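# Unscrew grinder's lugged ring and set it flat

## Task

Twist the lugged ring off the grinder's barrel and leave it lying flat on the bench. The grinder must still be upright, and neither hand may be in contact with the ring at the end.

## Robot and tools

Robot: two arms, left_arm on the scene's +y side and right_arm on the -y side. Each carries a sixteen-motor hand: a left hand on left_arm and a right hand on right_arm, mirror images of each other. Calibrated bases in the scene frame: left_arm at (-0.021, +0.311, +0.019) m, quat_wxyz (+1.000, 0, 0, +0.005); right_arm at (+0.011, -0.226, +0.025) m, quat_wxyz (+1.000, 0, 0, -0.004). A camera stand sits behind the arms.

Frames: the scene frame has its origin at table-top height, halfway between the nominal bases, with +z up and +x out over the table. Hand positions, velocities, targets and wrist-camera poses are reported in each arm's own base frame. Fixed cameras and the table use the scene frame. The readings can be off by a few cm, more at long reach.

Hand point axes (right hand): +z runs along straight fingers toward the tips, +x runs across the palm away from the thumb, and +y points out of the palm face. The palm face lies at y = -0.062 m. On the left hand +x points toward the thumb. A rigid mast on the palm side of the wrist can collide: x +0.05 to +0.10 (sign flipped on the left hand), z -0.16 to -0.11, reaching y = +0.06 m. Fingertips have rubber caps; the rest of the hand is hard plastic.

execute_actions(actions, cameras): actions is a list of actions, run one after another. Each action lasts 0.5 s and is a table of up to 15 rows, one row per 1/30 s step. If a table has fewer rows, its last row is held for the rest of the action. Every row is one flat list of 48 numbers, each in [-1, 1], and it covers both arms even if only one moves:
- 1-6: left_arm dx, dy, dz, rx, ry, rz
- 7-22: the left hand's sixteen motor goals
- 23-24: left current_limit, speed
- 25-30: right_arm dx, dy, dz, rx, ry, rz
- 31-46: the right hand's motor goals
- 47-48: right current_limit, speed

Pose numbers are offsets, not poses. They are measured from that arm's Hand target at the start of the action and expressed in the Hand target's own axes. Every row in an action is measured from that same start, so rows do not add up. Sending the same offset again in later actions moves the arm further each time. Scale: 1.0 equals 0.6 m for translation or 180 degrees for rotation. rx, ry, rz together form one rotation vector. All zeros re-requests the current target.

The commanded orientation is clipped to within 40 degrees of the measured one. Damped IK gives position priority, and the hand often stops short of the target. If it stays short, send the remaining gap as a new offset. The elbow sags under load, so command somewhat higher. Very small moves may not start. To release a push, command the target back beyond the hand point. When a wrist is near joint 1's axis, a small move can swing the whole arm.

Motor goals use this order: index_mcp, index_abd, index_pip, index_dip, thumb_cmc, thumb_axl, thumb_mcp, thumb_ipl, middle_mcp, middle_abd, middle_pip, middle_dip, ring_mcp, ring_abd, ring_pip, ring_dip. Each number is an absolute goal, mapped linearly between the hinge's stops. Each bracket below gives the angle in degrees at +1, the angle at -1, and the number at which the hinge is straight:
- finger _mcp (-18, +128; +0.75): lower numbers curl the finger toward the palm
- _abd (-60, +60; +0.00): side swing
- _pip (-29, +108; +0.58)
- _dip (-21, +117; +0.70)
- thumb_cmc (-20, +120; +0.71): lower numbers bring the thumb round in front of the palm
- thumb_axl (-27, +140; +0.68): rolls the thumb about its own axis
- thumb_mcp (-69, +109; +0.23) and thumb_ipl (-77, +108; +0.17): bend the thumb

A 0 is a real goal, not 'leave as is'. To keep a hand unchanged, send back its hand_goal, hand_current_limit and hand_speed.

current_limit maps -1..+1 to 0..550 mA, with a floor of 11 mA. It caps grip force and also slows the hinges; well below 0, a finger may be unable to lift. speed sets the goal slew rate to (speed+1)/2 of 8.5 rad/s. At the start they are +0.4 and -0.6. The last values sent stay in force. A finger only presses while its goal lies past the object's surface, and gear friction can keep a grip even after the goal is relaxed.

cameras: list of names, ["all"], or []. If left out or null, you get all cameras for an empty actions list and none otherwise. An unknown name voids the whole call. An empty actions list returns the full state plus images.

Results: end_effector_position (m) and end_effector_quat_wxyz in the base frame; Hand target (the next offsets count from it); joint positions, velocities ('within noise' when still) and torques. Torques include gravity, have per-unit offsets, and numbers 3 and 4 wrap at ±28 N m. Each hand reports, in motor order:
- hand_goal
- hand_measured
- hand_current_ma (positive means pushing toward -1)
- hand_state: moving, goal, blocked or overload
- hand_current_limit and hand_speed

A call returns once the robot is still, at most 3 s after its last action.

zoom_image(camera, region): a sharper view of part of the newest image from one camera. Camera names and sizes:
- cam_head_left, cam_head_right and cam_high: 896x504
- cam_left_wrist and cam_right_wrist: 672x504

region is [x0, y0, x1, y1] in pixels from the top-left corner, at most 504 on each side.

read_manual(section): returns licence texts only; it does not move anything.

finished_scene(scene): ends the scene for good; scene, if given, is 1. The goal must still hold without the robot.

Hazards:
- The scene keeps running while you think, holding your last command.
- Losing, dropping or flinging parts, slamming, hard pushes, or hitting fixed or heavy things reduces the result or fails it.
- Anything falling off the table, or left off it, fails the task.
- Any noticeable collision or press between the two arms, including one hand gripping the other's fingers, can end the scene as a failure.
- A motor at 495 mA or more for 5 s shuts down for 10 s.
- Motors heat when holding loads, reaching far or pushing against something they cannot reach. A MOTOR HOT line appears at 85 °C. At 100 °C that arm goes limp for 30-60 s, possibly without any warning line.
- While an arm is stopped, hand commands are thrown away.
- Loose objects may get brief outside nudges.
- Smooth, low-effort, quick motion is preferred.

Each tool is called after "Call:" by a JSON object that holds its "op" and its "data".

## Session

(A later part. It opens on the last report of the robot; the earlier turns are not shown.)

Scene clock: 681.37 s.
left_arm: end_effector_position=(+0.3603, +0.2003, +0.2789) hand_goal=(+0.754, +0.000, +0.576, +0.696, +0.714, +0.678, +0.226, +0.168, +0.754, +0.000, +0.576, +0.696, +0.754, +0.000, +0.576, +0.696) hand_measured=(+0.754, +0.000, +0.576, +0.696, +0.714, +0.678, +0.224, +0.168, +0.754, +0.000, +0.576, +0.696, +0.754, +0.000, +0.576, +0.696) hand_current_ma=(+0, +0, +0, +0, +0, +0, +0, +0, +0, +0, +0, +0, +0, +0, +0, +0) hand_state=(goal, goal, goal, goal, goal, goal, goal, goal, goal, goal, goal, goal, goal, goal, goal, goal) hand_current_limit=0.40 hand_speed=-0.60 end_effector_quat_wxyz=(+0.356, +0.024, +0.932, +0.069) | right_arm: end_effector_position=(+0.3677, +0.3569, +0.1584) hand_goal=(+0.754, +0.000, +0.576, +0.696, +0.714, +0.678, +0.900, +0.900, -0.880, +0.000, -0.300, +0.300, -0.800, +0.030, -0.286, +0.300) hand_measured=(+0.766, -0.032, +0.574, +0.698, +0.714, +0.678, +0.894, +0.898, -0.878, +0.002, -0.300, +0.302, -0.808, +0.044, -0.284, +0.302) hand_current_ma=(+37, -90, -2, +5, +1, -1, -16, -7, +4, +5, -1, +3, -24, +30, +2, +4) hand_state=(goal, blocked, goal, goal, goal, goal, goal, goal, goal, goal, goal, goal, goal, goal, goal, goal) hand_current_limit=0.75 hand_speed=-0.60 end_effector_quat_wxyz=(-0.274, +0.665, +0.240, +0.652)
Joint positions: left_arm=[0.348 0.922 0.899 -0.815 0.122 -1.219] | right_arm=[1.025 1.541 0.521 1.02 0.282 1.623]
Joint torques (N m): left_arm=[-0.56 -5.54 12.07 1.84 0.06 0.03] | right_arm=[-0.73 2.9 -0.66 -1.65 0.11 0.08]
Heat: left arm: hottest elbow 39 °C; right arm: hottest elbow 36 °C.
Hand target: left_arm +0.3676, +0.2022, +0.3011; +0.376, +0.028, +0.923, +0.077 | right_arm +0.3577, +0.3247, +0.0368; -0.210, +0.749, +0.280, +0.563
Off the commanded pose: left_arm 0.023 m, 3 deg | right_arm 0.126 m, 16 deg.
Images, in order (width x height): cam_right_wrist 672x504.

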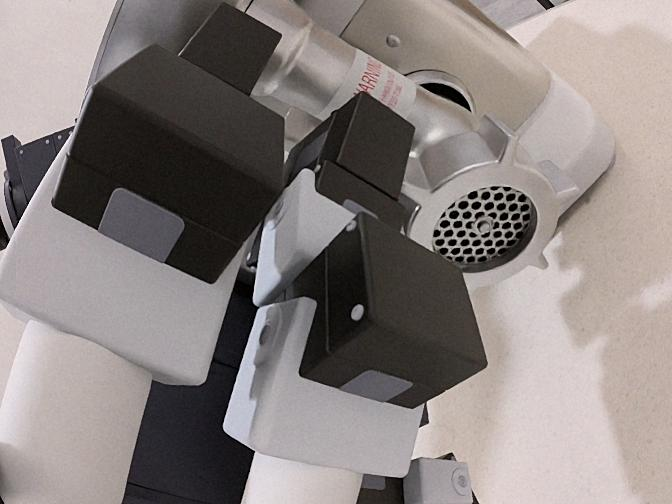

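Call:
{"op": "execute_actions", "data": {"actions": [[[0,0,0,0,0,0,0.754,0,0.576,0.696,0.714,0.678,0.226,0.168,0.754,0,0.576,0.696,0.754,0,0.576,0.696,0.4,-0.6,-0.04,0,0,0,0,0,0.754,0,0.576,0.696,0.714,0.678,0.9,0.9,-0.88,0,-0.3,0.3,-0.8,0.03,-0.286,0.3,0.75,-0.6]]]}}

Scene clock: 706.23 s.
left_arm: end_effector_position=(+0.3603, +0.2003, +0.2789) hand_goal=(+0.754, +0.000, +0.576, +0.696, +0.714, +0.678, +0.226, +0.168, +0.754, +0.000, +0.576, +0.696, +0.754, +0.000, +0.576, +0.696) hand_measured=(+0.754, +0.000, +0.576, +0.696, +0.714, +0.678, +0.224, +0.168, +0.754, +0.000, +0.576, +0.696, +0.754, +0.000, +0.576, +0.696) hand_current_ma=(+0, +0, +0, +0, +0, +0, +0, +0, +0, +0, +0, +0, +0, +0, +0, +0) hand_state=(goal, goal, goal, goal, goal, goal, goal, goal, goal, goal, goal, goal, goal, goal, goal, goal) hand_current_limit=0.40 hand_speed=-0.60 end_effector_quat_wxyz=(+0.356, +0.024, +0.932, +0.069) | right_arm: end_effector_position=(+0.3665, +0.3549, +0.1541) hand_goal=(+0.754, +0.000, +0.576, +0.696, +0.714, +0.678, +0.900, +0.900, -0.880, +0.000, -0.300, +0.300, -0.800, +0.030, -0.286, +0.300) hand_measured=(+0.766, -0.032, +0.574, +0.698, +0.714, +0.678, +0.894, +0.898, -0.878, +0.002, -0.300, +0.302, -0.808, +0.044, -0.284, +0.302) hand_current_ma=(+37, -90, -4, +5, +1, -1, -16, -7, +4, +5, -1, +3, -24, +30, +2, +4) hand_state=(goal, blocked, goal, goal, goal, goal, goal, goal, goal, goal, goal, goal, goal, goal, goal, goal) hand_current_limit=0.75 hand_speed=-0.60 end_effector_quat_wxyz=(-0.285, +0.651, +0.229, +0.665)
Joint positions: left_arm=[0.348 0.922 0.899 -0.815 0.122 -1.219] | right_arm=[1.025 1.587 0.504 1.132 0.282 1.623]
Joint torques (N m): left_arm=[-0.38 -6.48 11.95 1.85 0.14 0.03] | right_arm=[-0.26 4.01 -2.06 -2.22 0.34 0.07]
Heat: left arm: hottest elbow 39 °C; right arm: hottest elbow 35 °C.
Hand target: left_arm +0.3676, +0.2022, +0.3011; +0.376, +0.028, +0.923, +0.077 | right_arm +0.3527, +0.3203, +0.0137; -0.210, +0.749, +0.280, +0.563
Off the commanded pose: left_arm 0.023 m, 3 deg | right_arm 0.145 m, 19 deg.

Call:
{"op": "execute_actions", "data": {"actions": [[[0,0,0,0,0,0,0.754,0,0.576,0.696,0.714,0.678,0.226,0.168,0.754,0,0.576,0.696,0.754,0,0.576,0.696,0.4,-0.6,-0.03,0,0,0,0,0,0.754,0,0.576,0.696,0.714,0.678,0.9,0.9,-0.88,0,-0.3,0.3,-0.8,0.03,-0.286,0.3,0.75,-0.6]]], "cameras": ["cam_right_wrist"]}}

Call:
{"op": "zoom_image", "data": {"camera": "cam_right_wrist", "region": [400, 110, 590, 300]}}

Scene clock: 709.90 s.
left_arm: end_effector_position=(+0.3603, +0.2003, +0.2789) hand_goal=(+0.754, +0.000, +0.576, +0.696, +0.714, +0.678, +0.226, +0.168, +0.754, +0.000, +0.576, +0.696, +0.754, +0.000, +0.576, +0.696) hand_measured=(+0.754, +0.000, +0.576, +0.696, +0.714, +0.678, +0.224, +0.168, +0.754, +0.000, +0.576, +0.696, +0.754, +0.000, +0.576, +0.696) hand_current_ma=(+0, +0, +0, +0, +0, +0, +0, +0, +0, +0, +0, +0, +0, +0, +0, +0) hand_state=(goal, goal, goal, goal, goal, goal, goal, goal, goal, goal, goal, goal, goal, goal, goal, goal) hand_current_limit=0.40 hand_speed=-0.60 end_effector_quat_wxyz=(+0.356, +0.024, +0.932, +0.069) | right_arm: end_effector_position=(+0.3659, +0.3535, +0.1520) hand_goal=(+0.754, +0.000, +0.576, +0.696, +0.714, +0.678, +0.900, +0.900, -0.880, +0.000, -0.300, +0.300, -0.800, +0.030, -0.286, +0.300) hand_measured=(+0.768, -0.028, +0.574, +0.698, +0.714, +0.678, +0.894, +0.898, -0.878, +0.002, -0.300, +0.302, -0.808, +0.044, -0.284, +0.302) hand_current_ma=(+41, -74, -5, +5, +1, -1, -16, -7, +4, +5, -1, +3, -24, +30, +2, +4) hand_state=(goal, blocked, goal, goal, goal, goal, goal, goal, goal, goal, goal, goal, goal, goal, goal, goal) hand_current_limit=0.75 hand_speed=-0.60 end_effector_quat_wxyz=(-0.293, +0.639, +0.220, +0.676)
Joint positions: left_arm=[0.348 0.922 0.899 -0.815 0.122 -1.219] | right_arm=[1.025 1.624 0.495 1.218 0.283 1.623]
Joint torques (N m): left_arm=[-0.44 -5.77 12.12 1.85 0.14 0.08] | right_arm=[0.09 5.07 -3.08 -2.69 0.46 0.08]
Heat: left arm: hottest elbow 39 °C; right arm: hottest elbow 35 °C.
Hand target: left_arm +0.3676, +0.2022, +0.3011; +0.376, +0.028, +0.923, +0.077 | right_arm +0.3489, +0.3171, -0.0036; -0.210, +0.749, +0.280, +0.563
Off the commanded pose: left_arm 0.023 m, 3 deg | right_arm 0.161 m, 22 deg.
Images, in order (width x height): cam_right_wrist 672x504.

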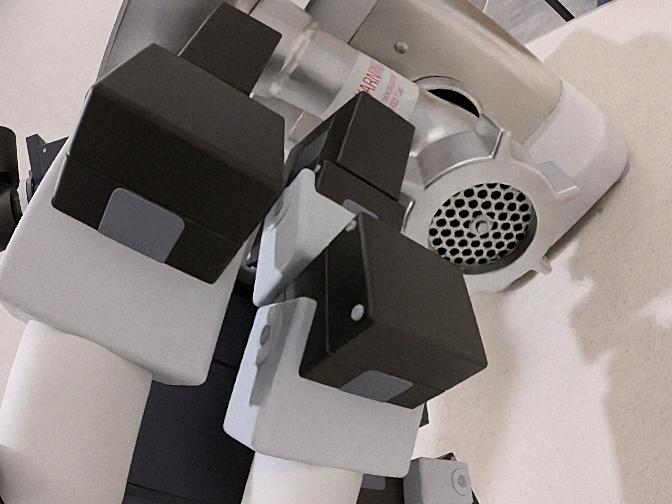

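Scaled by 2.653 from the camera's 672x504 image, which has a finer 960x720 frame.

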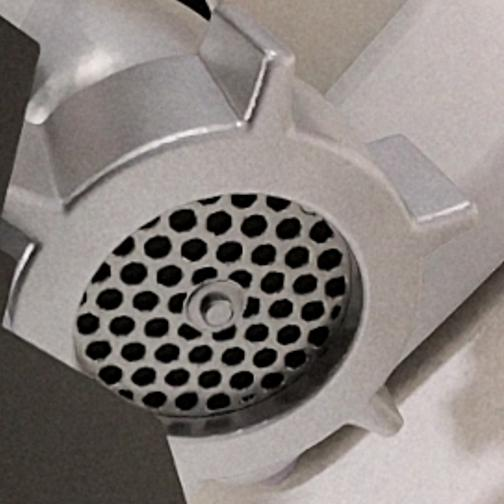

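Call:
{"op": "execute_actions", "data": {"actions": [], "cameras": ["cam_head_left", "cam_head_right"]}}

Call:
{"op": "zoom_image", "data": {"camera": "cam_head_left", "region": [360, 230, 480, 330]}}

Call:
{"op": "zoom_image", "data": {"camera": "cam_head_right", "region": [360, 230, 480, 330]}}

Scene clock: 719.00 s.
left_arm: end_effector_position=(+0.3603, +0.2003, +0.2789) hand_goal=(+0.754, +0.000, +0.576, +0.696, +0.714, +0.678, +0.226, +0.168, +0.754, +0.000, +0.576, +0.696, +0.754, +0.000, +0.576, +0.696) hand_measured=(+0.754, +0.000, +0.576, +0.696, +0.714, +0.678, +0.224, +0.168, +0.754, +0.000, +0.576, +0.696, +0.754, +0.000, +0.576, +0.696) hand_current_ma=(+0, +0, +0, +0, +0, +0, +0, +0, +0, +0, +0, +0, +0, +0, +0, +0) hand_state=(goal, goal, goal, goal, goal, goal, goal, goal, goal, goal, goal, goal, goal, goal, goal, goal) hand_current_limit=0.40 hand_speed=-0.60 end_effector_quat_wxyz=(+0.356, +0.024, +0.932, +0.069) | right_arm: end_effector_position=(+0.3659, +0.3535, +0.1520) hand_goal=(+0.754, +0.000, +0.576, +0.696, +0.714, +0.678, +0.900, +0.900, -0.880, +0.000, -0.300, +0.300, -0.800, +0.030, -0.286, +0.300) hand_measured=(+0.768, -0.028, +0.574, +0.698, +0.714, +0.678, +0.894, +0.898, -0.878, +0.002, -0.300, +0.302, -0.808, +0.044, -0.284, +0.302) hand_current_ma=(+41, -74, -5, +5, +1, -1, -16, -7, +4, +5, -1, +3, -24, +30, +2, +4) hand_state=(goal, blocked, goal, goal, goal, goal, goal, goal, goal, goal, goal, goal, goal, goal, goal, goal) hand_current_limit=0.75 hand_speed=-0.60 end_effector_quat_wxyz=(-0.293, +0.639, +0.220, +0.676)
Joint positions: left_arm=[0.348 0.922 0.899 -0.815 0.122 -1.219] | right_arm=[1.025 1.624 0.495 1.218 0.283 1.623]
Joint velocities: within noise
Joint torques (N m): left_arm=[0.15 -5.95 11.97 1.69 0.12 0.06] | right_arm=[0.09 5.25 -3.07 -2.71 0.45 0.07]
Heat: left arm: hottest elbow 39 °C; right arm: hottest elbow 35 °C.
Hand target: left_arm +0.3676, +0.2022, +0.3011; +0.376, +0.028, +0.923, +0.077 | right_arm +0.3489, +0.3171, -0.0036; -0.210, +0.749, +0.280, +0.563
Off the commanded pose: left_arm 0.023 m, 3 deg | right_arm 0.161 m, 22 deg.
Images, in order (width x height): cam_head_left 896x504, cam_head_right 896x504.

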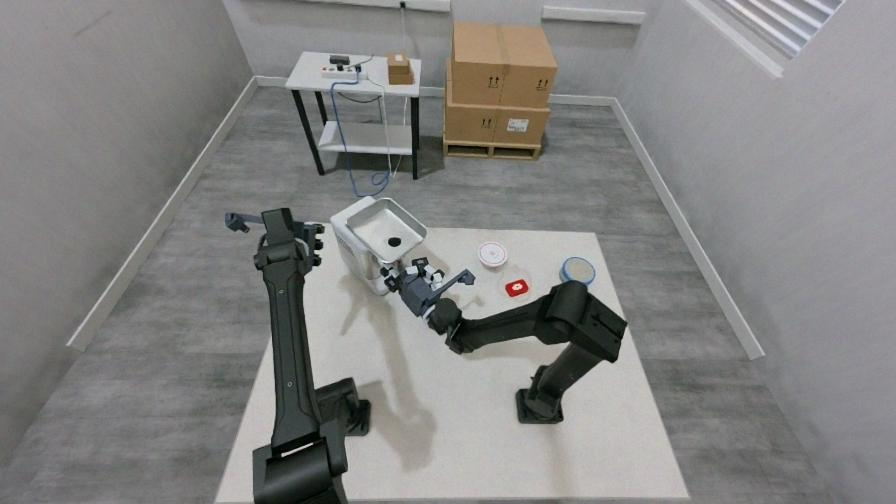

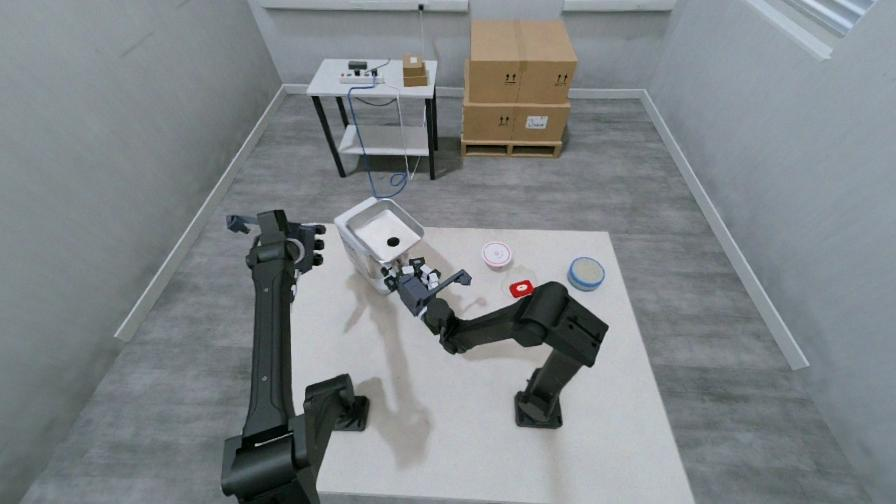

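Scaled by 4.200.

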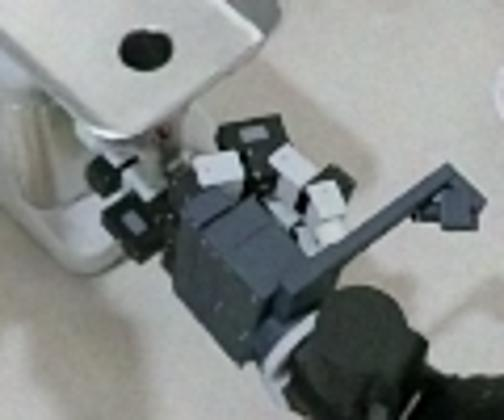

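Scaled by 4.200.

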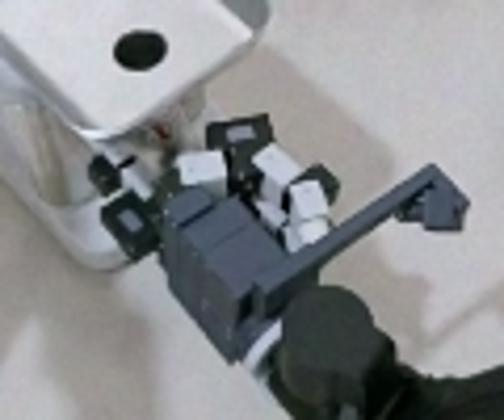

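Call:
{"op": "execute_actions", "data": {"actions": [[[0,0,0,0,0,0,0.754,0,0.576,0.696,0.714,0.678,0.226,0.168,0.754,0,0.576,0.696,0.754,0,0.576,0.696,0.4,-0.6,-0.05,0,0,0,0,0,0.754,0,0.576,0.696,0.714,0.678,0.9,0.9,-0.88,0,-0.3,0.3,-0.8,0.03,-0.286,0.3,0.75,-0.6]]], "cameras": ["cam_right_wrist"]}}

Call:
{"op": "zoom_image", "data": {"camera": "cam_right_wrist", "region": [280, 30, 600, 300]}}

Scene clock: 728.23 s.
left_arm: end_effector_position=(+0.3603, +0.2003, +0.2789) hand_goal=(+0.754, +0.000, +0.576, +0.696, +0.714, +0.678, +0.226, +0.168, +0.754, +0.000, +0.576, +0.696, +0.754, +0.000, +0.576, +0.696) hand_measured=(+0.754, +0.000, +0.576, +0.696, +0.714, +0.678, +0.224, +0.168, +0.754, +0.000, +0.576, +0.696, +0.754, +0.000, +0.576, +0.696) hand_current_ma=(+0, +0, +0, +0, +0, +0, +0, +0, +0, +0, +0, +0, +0, +0, +0, +0) hand_state=(goal, goal, goal, goal, goal, goal, goal, goal, goal, goal, goal, goal, goal, goal, goal, goal) hand_current_limit=0.40 hand_speed=-0.60 end_effector_quat_wxyz=(+0.356, +0.024, +0.932, +0.069) | right_arm: end_effector_position=(+0.3649, +0.3506, +0.1468) hand_goal=(+0.754, +0.000, +0.576, +0.696, +0.714, +0.678, +0.900, +0.900, -0.880, +0.000, -0.300, +0.300, -0.800, +0.030, -0.286, +0.300) hand_measured=(+0.770, -0.002, +0.574, +0.698, +0.714, +0.678, +0.894, +0.898, -0.878, +0.002, -0.300, +0.302, -0.808, +0.044, -0.284, +0.302) hand_current_ma=(+48, -2, -4, +5, +1, -1, -16, -7, +4, +5, -1, +3, -24, +30, +2, +4) hand_state=(goal, goal, goal, goal, goal, goal, goal, goal, goal, goal, goal, goal, goal, goal, goal, goal) hand_current_limit=0.75 hand_speed=-0.60 end_effector_quat_wxyz=(-0.305, +0.621, +0.205, +0.693)
Joint positions: left_arm=[0.348 0.922 0.899 -0.815 0.122 -1.219] | right_arm=[1.025 1.693 0.484 1.361 0.288 1.623]
Joint torques (N m): left_arm=[-0.26 -6.83 12.08 1.68 0.11 0.02] | right_arm=[0.38 6.77 -5 -3.51 0.55 0.06]
Heat: left arm: hottest elbow 39 °C; right arm: hottest elbow 35 °C.
Hand target: left_arm +0.3676, +0.2022, +0.3011; +0.376, +0.028, +0.923, +0.077 | right_arm +0.3426, +0.3116, -0.0324; -0.210, +0.749, +0.280, +0.563
Off the commanded pose: left_arm 0.023 m, 3 deg | right_arm 0.185 m, 25 deg.
Images, in order (width x height): cam_right_wrist 672x504.

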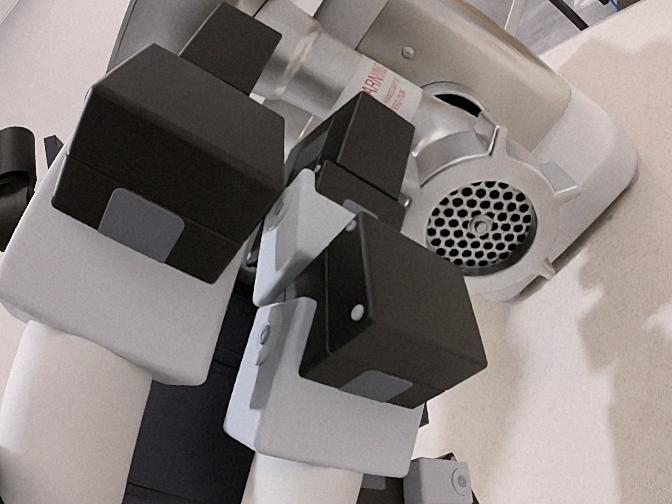

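Scaled by 1.575 from the camera's 672x504 image, which has a finer 960x720 frame.

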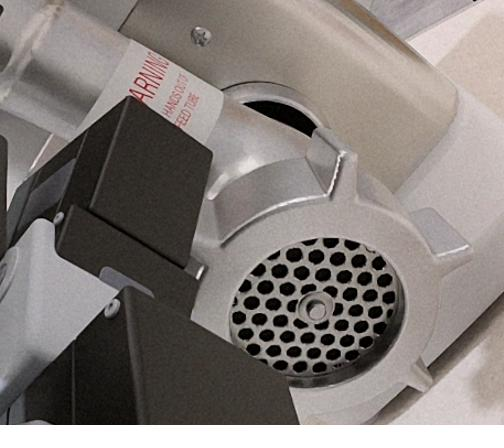

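Call:
{"op": "zoom_image", "data": {"camera": "cam_right_wrist", "region": [270, 80, 500, 310]}}

Scaled by 2.191 from the camera's 672x504 image, which has a finer 960x720 frame.

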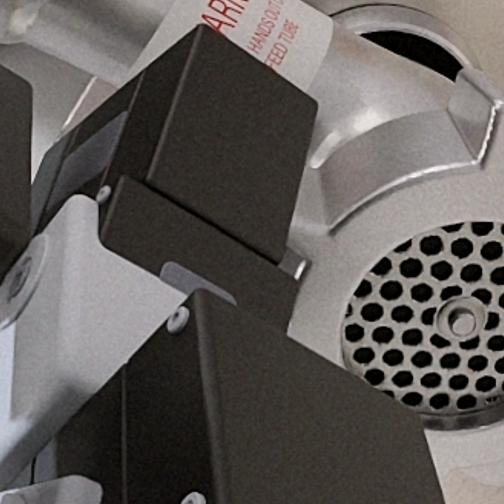

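Call:
{"op": "execute_actions", "data": {"actions": [[[0,0,0,0,0,0,0.754,0,0.576,0.696,0.714,0.678,0.226,0.168,0.754,0,0.576,0.696,0.754,0,0.576,0.696,0.4,-0.6,0.2,0,0,0,0,0,0.754,0,0.576,0.696,0.714,0.678,0.9,0.9,-0.88,0,-0.3,0.3,-0.8,0.03,-0.286,0.3,0.75,-0.6]],[[0,0,0,0,0,0,0.754,0,0.576,0.696,0.714,0.678,0.226,0.168,0.754,0,0.576,0.696,0.754,0,0.576,0.696,0.4,-0.6,0.216,-0.013,-0.047,0,0.09,0,0.754,0,0.576,0.696,0.714,0.678,0.9,0.9,-0.88,0,-0.3,0.3,-0.8,0.03,-0.286,0.3,0.75,-0.6]]], "cameras": ["cam_right_wrist"]}}

Call:
{"op": "zoom_image", "data": {"camera": "cam_right_wrist", "region": [280, 30, 600, 300]}}

Scene clock: 764.17 s.
left_arm: end_effector_position=(+0.3603, +0.2003, +0.2789) hand_goal=(+0.754, +0.000, +0.576, +0.696, +0.714, +0.678, +0.226, +0.168, +0.754, +0.000, +0.576, +0.696, +0.754, +0.000, +0.576, +0.696) hand_measured=(+0.754, +0.000, +0.576, +0.696, +0.714, +0.678, +0.224, +0.168, +0.754, +0.000, +0.576, +0.696, +0.754, +0.000, +0.576, +0.696) hand_current_ma=(+0, +0, +0, +0, +0, +0, +0, +0, +0, +0, +0, +0, +0, +0, +0, +0) hand_state=(goal, goal, goal, goal, goal, goal, goal, goal, goal, goal, goal, goal, goal, goal, goal, goal) hand_current_limit=0.40 hand_speed=-0.60 end_effector_quat_wxyz=(+0.356, +0.024, +0.932, +0.069) | right_arm: end_effector_position=(+0.3665, +0.3450, +0.1953) hand_goal=(+0.754, +0.000, +0.576, +0.696, +0.714, +0.678, +0.900, +0.900, -0.880, +0.000, -0.300, +0.300, -0.800, +0.030, -0.286, +0.300) hand_measured=(+0.768, +0.006, +0.582, +0.698, +0.714, +0.678, +0.894, +0.898, -0.878, +0.002, -0.300, +0.302, -0.808, +0.044, -0.286, +0.302) hand_current_ma=(+38, +11, +11, +5, +1, -1, -16, -7, +4, +5, -1, +3, -24, +30, +2, +4) hand_state=(goal, goal, goal, goal, goal, goal, goal, goal, goal, goal, goal, goal, goal, goal, goal, goal) hand_current_limit=0.75 hand_speed=-0.60 end_effector_quat_wxyz=(-0.253, +0.674, +0.250, +0.648)
Joint positions: left_arm=[0.348 0.922 0.899 -0.815 0.122 -1.219] | right_arm=[1.019 1.388 0.535 0.819 0.292 1.597]
Joint torques (N m): left_arm=[-0.44 -6.48 11.85 1.91 0.14 0.1] | right_arm=[0.44 -5.83 7.17 1.06 0.41 -0.48]
Heat: left arm: hottest elbow 40 °C; right arm: hottest elbow 35 °C.
Hand target: left_arm +0.3676, +0.2022, +0.3011; +0.376, +0.028, +0.923, +0.077 | right_arm +0.3694, +0.3452, +0.2152; -0.248, +0.662, +0.248, +0.663
Off the commanded pose: left_arm 0.023 m, 3 deg | right_arm 0.020 m, 2 deg.
Images, in order (width x height): cam_right_wrist 672x504.

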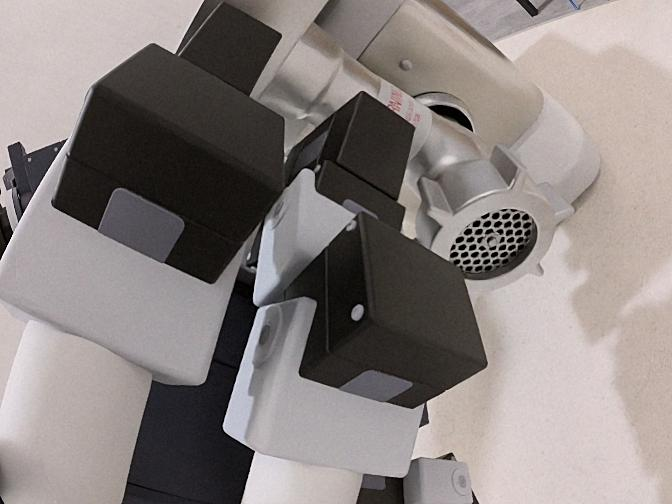

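Scaled by 1.575 from the camera's 672x504 image, which has a finer 960x720 frame.

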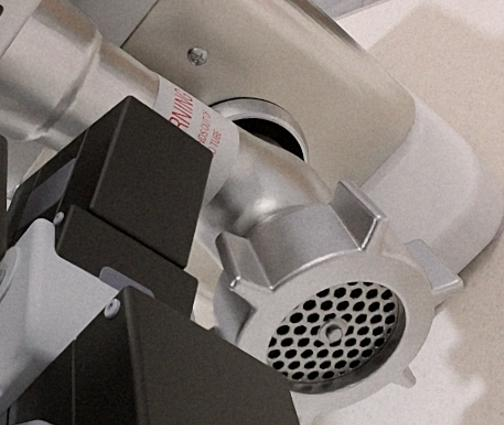

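Call:
{"op": "execute_actions", "data": {"actions": [[[0,0,0,0,0,0,0.754,0,0.576,0.696,0.714,0.678,0.226,0.168,0.754,0,0.576,0.696,0.754,0,0.576,0.696,0.4,-0.6,0,-0.007,0.025,0,0,0,0.754,0,0.576,0.696,0.714,0.678,0.9,0.9,-0.479,0,-0.3,0.3,-0.8,0.03,-0.286,0.3,0.75,-0.6]],[[0,0,0,0,0,0,0.754,0,0.576,0.696,0.714,0.678,0.226,0.168,0.754,0,0.576,0.696,0.754,0,0.576,0.696,0.4,-0.6,-0.05,0,0,0,0,0,0.754,0,0.576,0.696,0.714,0.678,0.9,0.9,-0.479,0,-0.3,0.3,-0.8,0.03,-0.286,0.3,0.75,-0.6]]], "cameras": ["cam_right_wrist"]}}

Call:
{"op": "zoom_image", "data": {"camera": "cam_right_wrist", "region": [280, 30, 600, 300]}}

Scene clock: 781.63 s.
left_arm: end_effector_position=(+0.3603, +0.2003, +0.2789) hand_goal=(+0.754, +0.000, +0.576, +0.696, +0.714, +0.678, +0.226, +0.168, +0.754, +0.000, +0.576, +0.696, +0.754, +0.000, +0.576, +0.696) hand_measured=(+0.754, +0.000, +0.576, +0.696, +0.714, +0.678, +0.224, +0.168, +0.754, +0.000, +0.576, +0.696, +0.754, +0.000, +0.576, +0.696) hand_current_ma=(+0, +0, +0, +0, +0, +0, +0, +0, +0, +0, +0, +0, +0, +0, +0, +0) hand_state=(goal, goal, goal, goal, goal, goal, goal, goal, goal, goal, goal, goal, goal, goal, goal, goal) hand_current_limit=0.40 hand_speed=-0.60 end_effector_quat_wxyz=(+0.356, +0.024, +0.932, +0.069) | right_arm: end_effector_position=(+0.3701, +0.3522, +0.1718) hand_goal=(+0.754, +0.000, +0.576, +0.696, +0.714, +0.678, +0.900, +0.900, -0.478, +0.000, -0.300, +0.300, -0.800, +0.030, -0.286, +0.300) hand_measured=(+0.768, -0.002, +0.578, +0.698, +0.714, +0.678, +0.894, +0.898, -0.480, +0.002, -0.300, +0.302, -0.808, +0.044, -0.286, +0.302) hand_current_ma=(+43, -3, +5, +5, +1, -1, -16, -7, -3, +5, -1, +3, -24, +30, +2, +4) hand_state=(goal, goal, goal, goal, goal, goal, goal, goal, goal, goal, goal, goal, goal, goal, goal, goal) hand_current_limit=0.75 hand_speed=-0.60 end_effector_quat_wxyz=(-0.252, +0.674, +0.251, +0.648)
Joint positions: left_arm=[0.348 0.922 0.899 -0.815 0.122 -1.219] | right_arm=[1.021 1.48 0.535 0.91 0.292 1.595]
Joint torques (N m): left_arm=[-0.15 -6.07 11.93 1.8 0.13 0.08] | right_arm=[0.03 -3.96 7.64 1.94 0.36 -0.48]
Heat: left arm: hottest elbow 40 °C; right arm: hottest elbow 36 °C.
Hand target: left_arm +0.3676, +0.2022, +0.3011; +0.376, +0.028, +0.923, +0.077 | right_arm +0.3780, +0.3583, +0.1852; -0.248, +0.662, +0.248, +0.663
Off the commanded pose: left_arm 0.023 m, 3 deg | right_arm 0.017 m, 2 deg.
Images, in order (width x height): cam_right_wrist 672x504.

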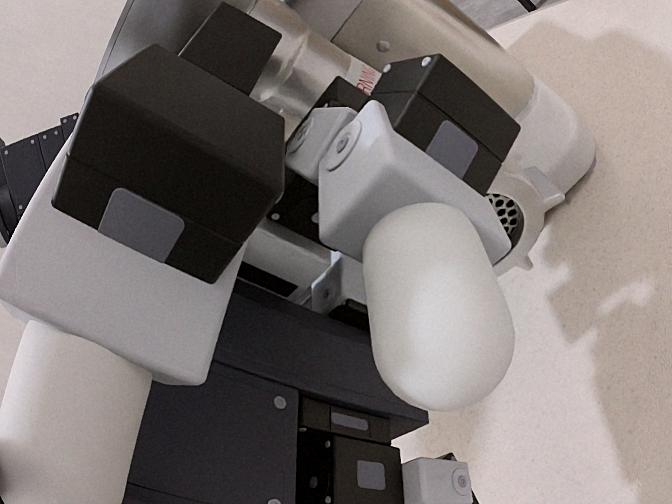

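Scaled by 1.575 from the camera's 672x504 image, which has a finer 960x720 frame.

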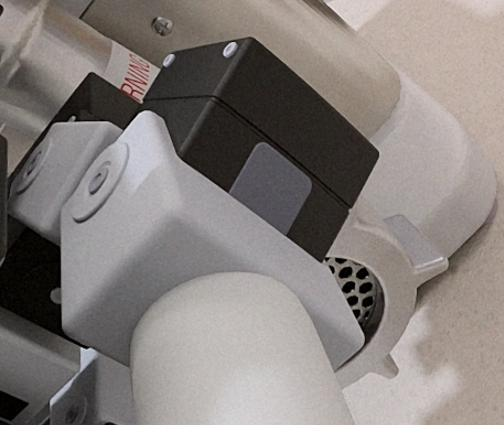

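Call:
{"op": "execute_actions", "data": {"actions": [[[0,0,0,0,0,0,0.754,0,0.576,0.696,0.714,0.678,0.226,0.168,0.754,0,0.576,0.696,0.754,0,0.576,0.696,0.4,-0.6,-0.025,0,0.015,0,0,0,0.754,0,0.576,0.696,0.714,0.678,0.9,0.9,-0.479,0,-0.3,0.3,-0.8,0.03,-0.286,0.3,0.75,-0.6]]]}}

Call:
{"op": "execute_actions", "data": {"actions": [[[0,0,0,0,0,0,0.754,0,0.576,0.696,0.714,0.678,0.226,0.168,0.754,0,0.576,0.696,0.754,0,0.576,0.696,0.4,-0.6,-0.05,0,0,0,0,0,0.754,0,0.576,0.696,0.714,0.678,0.9,0.9,-0.479,0,-0.3,0.3,-0.8,0.03,-0.286,0.3,0.75,-0.6]]]}}

Scene clock: 785.23 s.
left_arm: end_effector_position=(+0.3603, +0.2003, +0.2789) hand_goal=(+0.754, +0.000, +0.576, +0.696, +0.714, +0.678, +0.226, +0.168, +0.754, +0.000, +0.576, +0.696, +0.754, +0.000, +0.576, +0.696) hand_measured=(+0.754, +0.000, +0.576, +0.696, +0.714, +0.678, +0.224, +0.168, +0.754, +0.000, +0.576, +0.696, +0.754, +0.000, +0.576, +0.696) hand_current_ma=(+0, +0, +0, +0, +0, +0, +0, +0, +0, +0, +0, +0, +0, +0, +0, +0) hand_state=(goal, goal, goal, goal, goal, goal, goal, goal, goal, goal, goal, goal, goal, goal, goal, goal) hand_current_limit=0.40 hand_speed=-0.60 end_effector_quat_wxyz=(+0.356, +0.024, +0.932, +0.069) | right_arm: end_effector_position=(+0.3748, +0.3580, +0.1686) hand_goal=(+0.754, +0.000, +0.576, +0.696, +0.714, +0.678, +0.900, +0.900, -0.478, +0.000, -0.300, +0.300, -0.800, +0.030, -0.286, +0.300) hand_measured=(+0.758, +0.002, +0.578, +0.698, +0.714, +0.678, +0.894, +0.898, -0.480, +0.002, -0.300, +0.302, -0.808, +0.044, -0.286, +0.302) hand_current_ma=(+6, +2, +4, +5, +1, -1, -16, -7, -3, +5, -1, +3, -24, +30, +2, +4) hand_state=(goal, goal, goal, goal, goal, goal, goal, goal, goal, goal, goal, goal, goal, goal, goal, goal) hand_current_limit=0.75 hand_speed=-0.60 end_effector_quat_wxyz=(-0.256, +0.665, +0.244, +0.658)
Joint positions: left_arm=[0.348 0.922 0.899 -0.815 0.122 -1.219] | right_arm=[1.021 1.53 0.547 0.981 0.299 1.591]
Joint torques (N m): left_arm=[-0.44 -5.83 12.01 1.91 0.15 0.06] | right_arm=[-0.32 -3.25 7.45 1.36 0 -0.43]
Heat: left arm: hottest elbow 40 °C; right arm: hottest elbow 36 °C.
Hand target: left_arm +0.3676, +0.2022, +0.3011; +0.376, +0.028, +0.923, +0.077 | right_arm +0.3848, +0.3642, +0.1703; -0.248, +0.662, +0.248, +0.663
Off the commanded pose: left_arm 0.023 m, 3 deg | right_arm 0.012 m, 1 deg.

Scene clock: 786.13 s.
left_arm: end_effector_position=(+0.3603, +0.2003, +0.2789) hand_goal=(+0.754, +0.000, +0.576, +0.696, +0.714, +0.678, +0.226, +0.168, +0.754, +0.000, +0.576, +0.696, +0.754, +0.000, +0.576, +0.696) hand_measured=(+0.754, +0.000, +0.576, +0.696, +0.714, +0.678, +0.224, +0.168, +0.754, +0.000, +0.576, +0.696, +0.754, +0.000, +0.576, +0.696) hand_current_ma=(+0, +0, +0, +0, +0, +0, +0, +0, +0, +0, +0, +0, +0, +0, +0, +0) hand_state=(goal, goal, goal, goal, goal, goal, goal, goal, goal, goal, goal, goal, goal, goal, goal, goal) hand_current_limit=0.40 hand_speed=-0.60 end_effector_quat_wxyz=(+0.356, +0.024, +0.932, +0.069) | right_arm: end_effector_position=(+0.3749, +0.3585, +0.1671) hand_goal=(+0.754, +0.000, +0.576, +0.696, +0.714, +0.678, +0.900, +0.900, -0.478, +0.000, -0.300, +0.300, -0.800, +0.030, -0.286, +0.300) hand_measured=(+0.756, +0.060, +0.578, +0.698, +0.714, +0.678, +0.894, +0.898, -0.480, +0.002, -0.300, +0.302, -0.808, +0.044, -0.286, +0.302) hand_current_ma=(+3, +186, +4, +5, +1, -1, -16, -7, -3, +5, -1, +3, -24, +30, +2, +4) hand_state=(goal, blocked, goal, goal, goal, goal, goal, goal, goal, goal, goal, goal, goal, goal, goal, goal) hand_current_limit=0.75 hand_speed=-0.60 end_effector_quat_wxyz=(-0.267, +0.645, +0.232, +0.678)
Joint positions: left_arm=[0.348 0.922 0.899 -0.815 0.122 -1.219] | right_arm=[1.022 1.585 0.536 1.114 0.302 1.582]
Joint torques (N m): left_arm=[-0.38 -6.83 12.11 1.81 0.12 0.07] | right_arm=[-0.38 -0.67 6.26 0.54 -0.09 -0.33]
Heat: left arm: hottest elbow 40 °C; right arm: hottest elbow 36 °C.
Hand target: left_arm +0.3676, +0.2022, +0.3011; +0.376, +0.028, +0.923, +0.077 | right_arm +0.3848, +0.3642, +0.1403; -0.248, +0.662, +0.248, +0.663
Off the commanded pose: left_arm 0.023 m, 3 deg | right_arm 0.029 m, 4 deg.

Call:
{"op": "execute_actions", "data": {"actions": [], "cameras": ["cam_right_wrist", "cam_high", "cam_left_wrist"]}}

Call:
{"op": "zoom_image", "data": {"camera": "cam_high", "region": [420, 80, 620, 240]}}

Call:
{"op": "zoom_image", "data": {"camera": "cam_right_wrist", "region": [240, 30, 600, 300]}}

Scene clock: 787.90 s.
left_arm: end_effector_position=(+0.3603, +0.2003, +0.2789) hand_goal=(+0.754, +0.000, +0.576, +0.696, +0.714, +0.678, +0.226, +0.168, +0.754, +0.000, +0.576, +0.696, +0.754, +0.000, +0.576, +0.696) hand_measured=(+0.754, +0.000, +0.576, +0.696, +0.714, +0.678, +0.224, +0.168, +0.754, +0.000, +0.576, +0.696, +0.754, +0.000, +0.576, +0.696) hand_current_ma=(+0, +0, +0, +0, +0, +0, +0, +0, +0, +0, +0, +0, +0, +0, +0, +0) hand_state=(goal, goal, goal, goal, goal, goal, goal, goal, goal, goal, goal, goal, goal, goal, goal, goal) hand_current_limit=0.40 hand_speed=-0.60 end_effector_quat_wxyz=(+0.356, +0.024, +0.932, +0.069) | right_arm: end_effector_position=(+0.3749, +0.3585, +0.1671) hand_goal=(+0.754, +0.000, +0.576, +0.696, +0.714, +0.678, +0.900, +0.900, -0.478, +0.000, -0.300, +0.300, -0.800, +0.030, -0.286, +0.300) hand_measured=(+0.756, +0.060, +0.578, +0.698, +0.714, +0.678, +0.894, +0.898, -0.480, +0.002, -0.300, +0.302, -0.808, +0.044, -0.286, +0.302) hand_current_ma=(+3, +186, +4, +5, +1, -1, -16, -7, -3, +5, -1, +3, -24, +30, +2, +4) hand_state=(goal, blocked, goal, goal, goal, goal, goal, goal, goal, goal, goal, goal, goal, goal, goal, goal) hand_current_limit=0.75 hand_speed=-0.60 end_effector_quat_wxyz=(-0.267, +0.645, +0.232, +0.678)
Joint positions: left_arm=[0.348 0.922 0.899 -0.815 0.122 -1.219] | right_arm=[1.022 1.585 0.536 1.114 0.302 1.582]
Joint velocities: within noise
Joint torques (N m): left_arm=[-0.32 -6.07 12.25 1.89 0.1 0.07] | right_arm=[-0.44 -0.62 6.23 0.57 -0.09 -0.34]
Heat: left arm: hottest elbow 40 °C; right arm: hottest elbow 36 °C.
Hand target: left_arm +0.3676, +0.2022, +0.3011; +0.376, +0.028, +0.923, +0.077 | right_arm +0.3848, +0.3642, +0.1403; -0.248, +0.662, +0.248, +0.663
Off the commanded pose: left_arm 0.023 m, 3 deg | right_arm 0.029 m, 4 deg.
Images, in order (width x height): cam_high 896x504, cam_left_wrist 672x504, cam_right_wrist 672x504.

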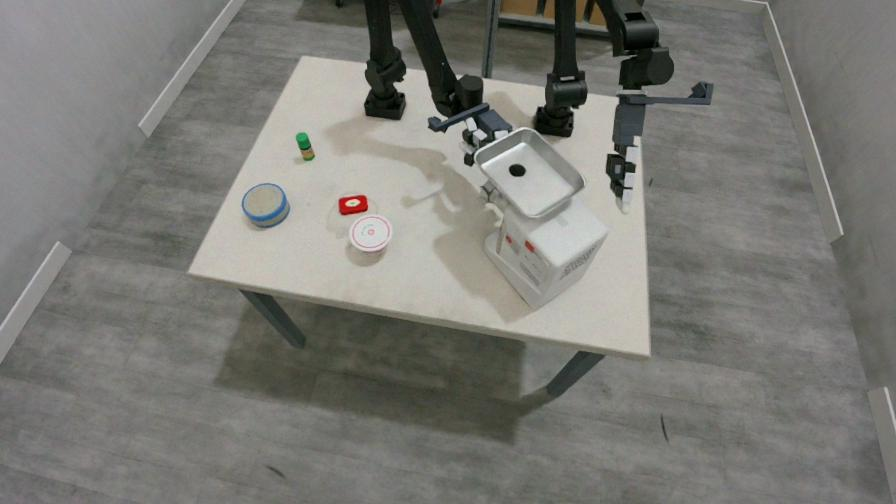

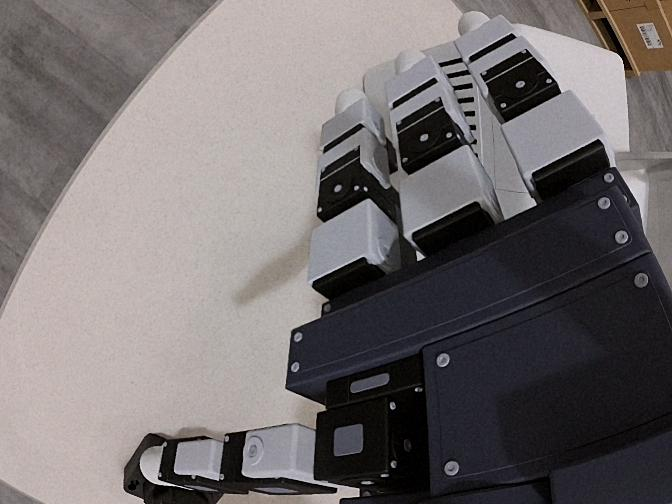

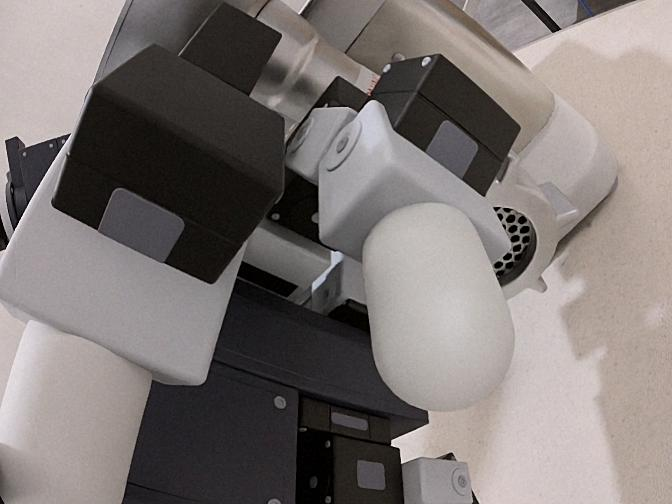

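Scaled by 2.520.

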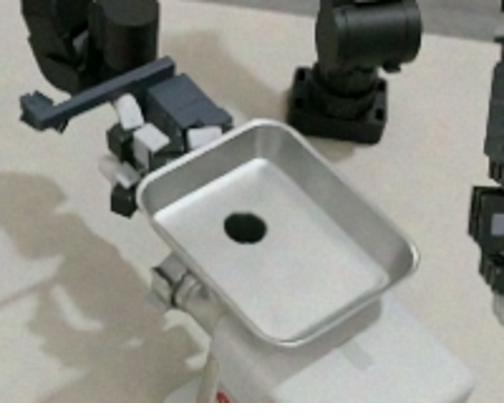

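Scaled by 1.400 from the camera's 672x504 image, which has a finer 960x720 frame.

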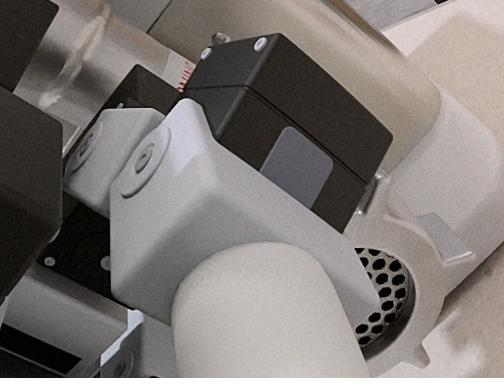

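Call:
{"op": "execute_actions", "data": {"actions": [[[0,0,0,0,0,0,0.754,0,0.576,0.696,0.714,0.678,0.226,0.168,0.754,0,0.576,0.696,0.754,0,0.576,0.696,0.4,-0.6,-0.08,0,0,0,-0.04,0,0.754,0,0.576,0.696,0.714,0.678,0.9,0.9,-0.479,0,-0.3,0.3,-0.8,0.03,-0.286,0.3,0.75,-0.6]]]}}

Call:
{"op": "execute_actions", "data": {"actions": [[[0,0,0,0,0,0,0.754,0,0.576,0.696,0.714,0.678,0.226,0.168,0.754,0,0.576,0.696,0.754,0,0.576,0.696,0.4,-0.6,-0.08,0,0,0,-0.03,0,0.754,0,0.576,0.696,0.714,0.678,0.9,0.9,-0.479,0,-0.3,0.3,-0.8,0.03,-0.286,0.3,0.75,-0.6]]], "cameras": ["cam_right_wrist"]}}

Scene clock: 795.20 s.
left_arm: end_effector_position=(+0.3603, +0.2003, +0.2789) hand_goal=(+0.754, +0.000, +0.576, +0.696, +0.714, +0.678, +0.226, +0.168, +0.754, +0.000, +0.576, +0.696, +0.754, +0.000, +0.576, +0.696) hand_measured=(+0.754, +0.000, +0.576, +0.696, +0.714, +0.678, +0.224, +0.168, +0.754, +0.000, +0.576, +0.696, +0.754, +0.000, +0.576, +0.696) hand_current_ma=(+0, +0, +0, +0, +0, +0, +0, +0, +0, +0, +0, +0, +0, +0, +0, +0) hand_state=(goal, goal, goal, goal, goal, goal, goal, goal, goal, goal, goal, goal, goal, goal, goal, goal) hand_current_limit=0.40 hand_speed=-0.60 end_effector_quat_wxyz=(+0.356, +0.024, +0.932, +0.069) | right_arm: end_effector_position=(+0.3746, +0.3580, +0.1643) hand_goal=(+0.754, +0.000, +0.576, +0.696, +0.714, +0.678, +0.900, +0.900, -0.478, +0.000, -0.300, +0.300, -0.800, +0.030, -0.286, +0.300) hand_measured=(+0.756, +0.062, +0.578, +0.698, +0.714, +0.678, +0.894, +0.898, -0.480, +0.002, -0.300, +0.302, -0.808, +0.044, -0.286, +0.302) hand_current_ma=(+3, +190, +4, +5, +1, -1, -16, -7, -3, +5, -1, +3, -24, +30, +2, +4) hand_state=(goal, blocked, goal, goal, goal, goal, goal, goal, goal, goal, goal, goal, goal, goal, goal, goal) hand_current_limit=0.75 hand_speed=-0.60 end_effector_quat_wxyz=(-0.265, +0.647, +0.233, +0.675)
Joint positions: left_arm=[0.348 0.922 0.899 -0.815 0.122 -1.219] | right_arm=[1.022 1.587 0.535 1.108 0.302 1.583]
Joint torques (N m): left_arm=[-0.09 -5.54 11.95 1.95 0.11 0.04] | right_arm=[-0.26 1.79 5.61 -1.66 -0.06 0.06]
Heat: left arm: hottest elbow 40 °C; right arm: hottest elbow 37 °C.
Hand target: left_arm +0.3676, +0.2022, +0.3011; +0.376, +0.028, +0.923, +0.077 | right_arm +0.3848, +0.3642, +0.0923; -0.232, +0.702, +0.263, +0.620
Off the commanded pose: left_arm 0.023 m, 3 deg | right_arm 0.073 m, 10 deg.

Scene clock: 796.00 s.
left_arm: end_effector_position=(+0.3603, +0.2003, +0.2789) hand_goal=(+0.754, +0.000, +0.576, +0.696, +0.714, +0.678, +0.226, +0.168, +0.754, +0.000, +0.576, +0.696, +0.754, +0.000, +0.576, +0.696) hand_measured=(+0.754, +0.000, +0.576, +0.696, +0.714, +0.678, +0.224, +0.168, +0.754, +0.000, +0.576, +0.696, +0.754, +0.000, +0.576, +0.696) hand_current_ma=(+0, +0, +0, +0, +0, +0, +0, +0, +0, +0, +0, +0, +0, +0, +0, +0) hand_state=(goal, goal, goal, goal, goal, goal, goal, goal, goal, goal, goal, goal, goal, goal, goal, goal) hand_current_limit=0.40 hand_speed=-0.60 end_effector_quat_wxyz=(+0.356, +0.024, +0.932, +0.069) | right_arm: end_effector_position=(+0.3742, +0.3570, +0.1615) hand_goal=(+0.754, +0.000, +0.576, +0.696, +0.714, +0.678, +0.900, +0.900, -0.478, +0.000, -0.300, +0.300, -0.800, +0.030, -0.286, +0.300) hand_measured=(+0.756, +0.062, +0.582, +0.698, +0.714, +0.678, +0.894, +0.898, -0.480, +0.002, -0.300, +0.302, -0.808, +0.044, -0.286, +0.302) hand_current_ma=(+6, +189, +15, +6, +1, -1, -16, -7, -3, +5, -1, +3, -24, +30, +2, +4) hand_state=(goal, blocked, goal, goal, goal, goal, goal, goal, goal, goal, goal, goal, goal, goal, goal, goal) hand_current_limit=0.75 hand_speed=-0.60 end_effector_quat_wxyz=(-0.265, +0.650, +0.230, +0.674)
Joint positions: left_arm=[0.348 0.922 0.899 -0.815 0.122 -1.219] | right_arm=[1.024 1.59 0.533 1.108 0.309 1.591]
Joint torques (N m): left_arm=[-0.26 -6.3 12.07 1.77 0.11 0.02] | right_arm=[-0.15 5.07 3.48 -2.44 -0.27 0.22]
Heat: left arm: hottest elbow 40 °C; right arm: hottest elbow 37 °C.
Hand target: left_arm +0.3676, +0.2022, +0.3011; +0.376, +0.028, +0.923, +0.077 | right_arm +0.3804, +0.3603, +0.0446; -0.219, +0.731, +0.273, +0.586
Off the commanded pose: left_arm 0.023 m, 3 deg | right_arm 0.117 m, 15 deg.
Images, in order (width x height): cam_right_wrist 672x504.

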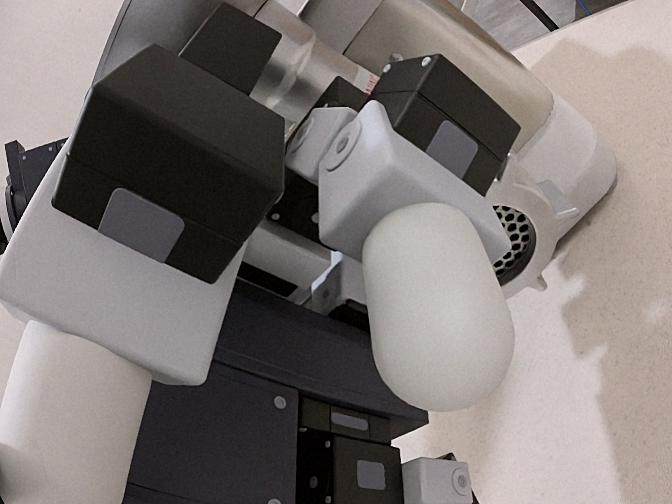

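Call:
{"op": "execute_actions", "data": {"actions": [[[0,0,0,0,0,0,0.754,0,0.576,0.696,0.714,0.678,0.226,0.168,0.754,0,0.576,0.696,0.754,0,0.576,0.696,0.4,-0.6,-0.08,0,0,0,-0.01,0,0.754,0,0.576,0.696,0.714,0.678,0.9,0.9,-0.479,0,-0.3,0.3,-0.8,0.03,-0.286,0.3,0.75,-0.6]]]}}

Call:
{"op": "execute_actions", "data": {"actions": [[[0,0,0,0,0,0,0.754,0,0.576,0.696,0.714,0.678,0.226,0.168,0.754,0,0.576,0.696,0.754,0,0.576,0.696,0.4,-0.6,-0.08,0,0,0,-0.01,0,0.754,0,0.576,0.696,0.714,0.678,0.9,0.9,-0.479,0,-0.3,0.3,-0.8,0.03,-0.286,0.3,0.75,-0.6]]], "cameras": ["cam_right_wrist"]}}

Scene clock: 799.03 s.
left_arm: end_effector_position=(+0.3603, +0.2003, +0.2789) hand_goal=(+0.754, +0.000, +0.576, +0.696, +0.714, +0.678, +0.226, +0.168, +0.754, +0.000, +0.576, +0.696, +0.754, +0.000, +0.576, +0.696) hand_measured=(+0.754, +0.000, +0.576, +0.696, +0.714, +0.678, +0.224, +0.168, +0.754, +0.000, +0.576, +0.696, +0.754, +0.000, +0.576, +0.696) hand_current_ma=(+0, +0, +0, +0, +0, +0, +0, +0, +0, +0, +0, +0, +0, +0, +0, +0) hand_state=(goal, goal, goal, goal, goal, goal, goal, goal, goal, goal, goal, goal, goal, goal, goal, goal) hand_current_limit=0.40 hand_speed=-0.60 end_effector_quat_wxyz=(+0.356, +0.024, +0.932, +0.069) | right_arm: end_effector_position=(+0.3724, +0.3543, +0.1553) hand_goal=(+0.754, +0.000, +0.576, +0.696, +0.714, +0.678, +0.900, +0.900, -0.478, +0.000, -0.300, +0.300, -0.800, +0.030, -0.286, +0.300) hand_measured=(+0.756, +0.084, +0.584, +0.700, +0.714, +0.678, +0.894, +0.898, -0.480, +0.002, -0.300, +0.302, -0.808, +0.044, -0.286, +0.302) hand_current_ma=(+3, +272, +17, +7, +1, -1, -16, -7, -3, +5, -1, +3, -24, +30, +2, +4) hand_state=(goal, blocked, goal, goal, goal, goal, goal, goal, goal, goal, goal, goal, goal, goal, goal, goal) hand_current_limit=0.75 hand_speed=-0.60 end_effector_quat_wxyz=(-0.279, +0.635, +0.212, +0.688)
Joint positions: left_arm=[0.348 0.922 0.899 -0.815 0.122 -1.219] | right_arm=[1.025 1.647 0.518 1.237 0.315 1.6]
Joint torques (N m): left_arm=[-1.67 -5.71 12.14 1.84 0.09 0.02] | right_arm=[0.32 7.88 0.83 -3.14 -0.25 0.24]
Heat: left arm: hottest elbow 40 °C; right arm: hottest elbow 37 °C.
Hand target: left_arm +0.3676, +0.2022, +0.3011; +0.376, +0.028, +0.923, +0.077 | right_arm +0.3725, +0.3535, -0.0022; -0.215, +0.740, +0.277, +0.575
Off the commanded pose: left_arm 0.023 m, 3 deg | right_arm 0.158 m, 21 deg.

Scene clock: 800.13 s.
left_arm: end_effector_position=(+0.3603, +0.2003, +0.2789) hand_goal=(+0.754, +0.000, +0.576, +0.696, +0.714, +0.678, +0.226, +0.168, +0.754, +0.000, +0.576, +0.696, +0.754, +0.000, +0.576, +0.696) hand_measured=(+0.754, +0.000, +0.576, +0.696, +0.714, +0.678, +0.224, +0.168, +0.754, +0.000, +0.576, +0.696, +0.754, +0.000, +0.576, +0.696) hand_current_ma=(+0, +0, +0, +0, +0, +0, +0, +0, +0, +0, +0, +0, +0, +0, +0, +0) hand_state=(goal, goal, goal, goal, goal, goal, goal, goal, goal, goal, goal, goal, goal, goal, goal, goal) hand_current_limit=0.40 hand_speed=-0.60 end_effector_quat_wxyz=(+0.356, +0.024, +0.932, +0.069) | right_arm: end_effector_position=(+0.3662, +0.3611, +0.1282) hand_goal=(+0.754, +0.000, +0.576, +0.696, +0.714, +0.678, +0.900, +0.900, -0.478, +0.000, -0.300, +0.300, -0.800, +0.030, -0.286, +0.300) hand_measured=(+0.762, +0.018, +0.570, +0.692, +0.714, +0.678, +0.894, +0.898, -0.472, +0.004, -0.300, +0.302, -0.806, +0.044, -0.284, +0.302) hand_current_ma=(+21, +45, -14, -7, +0, +0, -17, -7, +13, +8, -1, +3, -15, +33, +2, +4) hand_state=(goal, goal, goal, goal, goal, goal, goal, goal, goal, goal, goal, goal, goal, goal, goal, goal) hand_current_limit=0.75 hand_speed=-0.60 end_effector_quat_wxyz=(-0.263, +0.624, +0.238, +0.696)
Joint positions: left_arm=[0.348 0.922 0.899 -0.815 0.122 -1.219] | right_arm=[1.047 1.777 0.518 1.373 0.319 1.532]
Joint torques (N m): left_arm=[-0.21 -6.36 12.08 1.83 0.13 0.04] | right_arm=[-0.03 7.82 -0.38 -3.66 0.43 1.05]
Heat: left arm: hottest elbow 40 °C; right arm: hottest elbow 37 °C.
Hand target: left_arm +0.3676, +0.2022, +0.3011; +0.376, +0.028, +0.923, +0.077 | right_arm +0.3636, +0.3457, -0.0487; -0.210, +0.749, +0.280, +0.563
Off the commanded pose: left_arm 0.023 m, 3 deg | right_arm 0.178 m, 22 deg.
Images, in order (width x height): cam_right_wrist 672x504.

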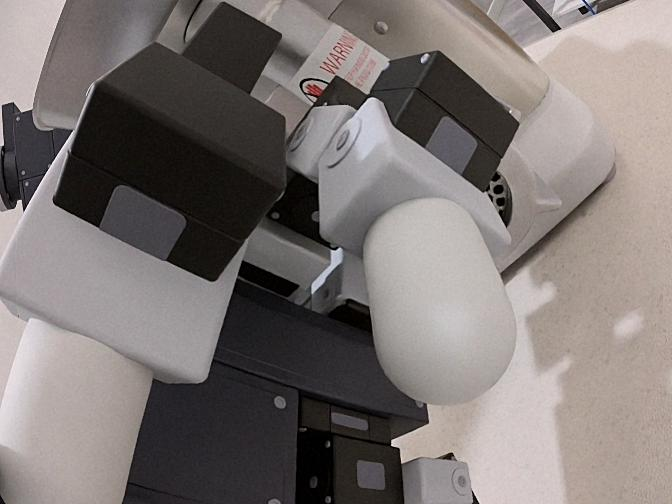

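Call:
{"op": "zoom_image", "data": {"camera": "cam_right_wrist", "region": [380, 30, 620, 300]}}

Scaled by 1.867 from the camera's 672x504 image, which has a finer 960x720 frame.

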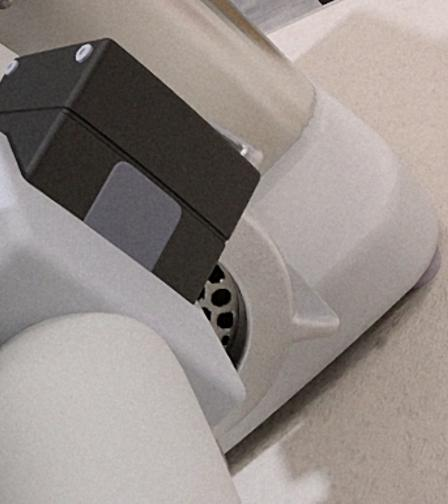

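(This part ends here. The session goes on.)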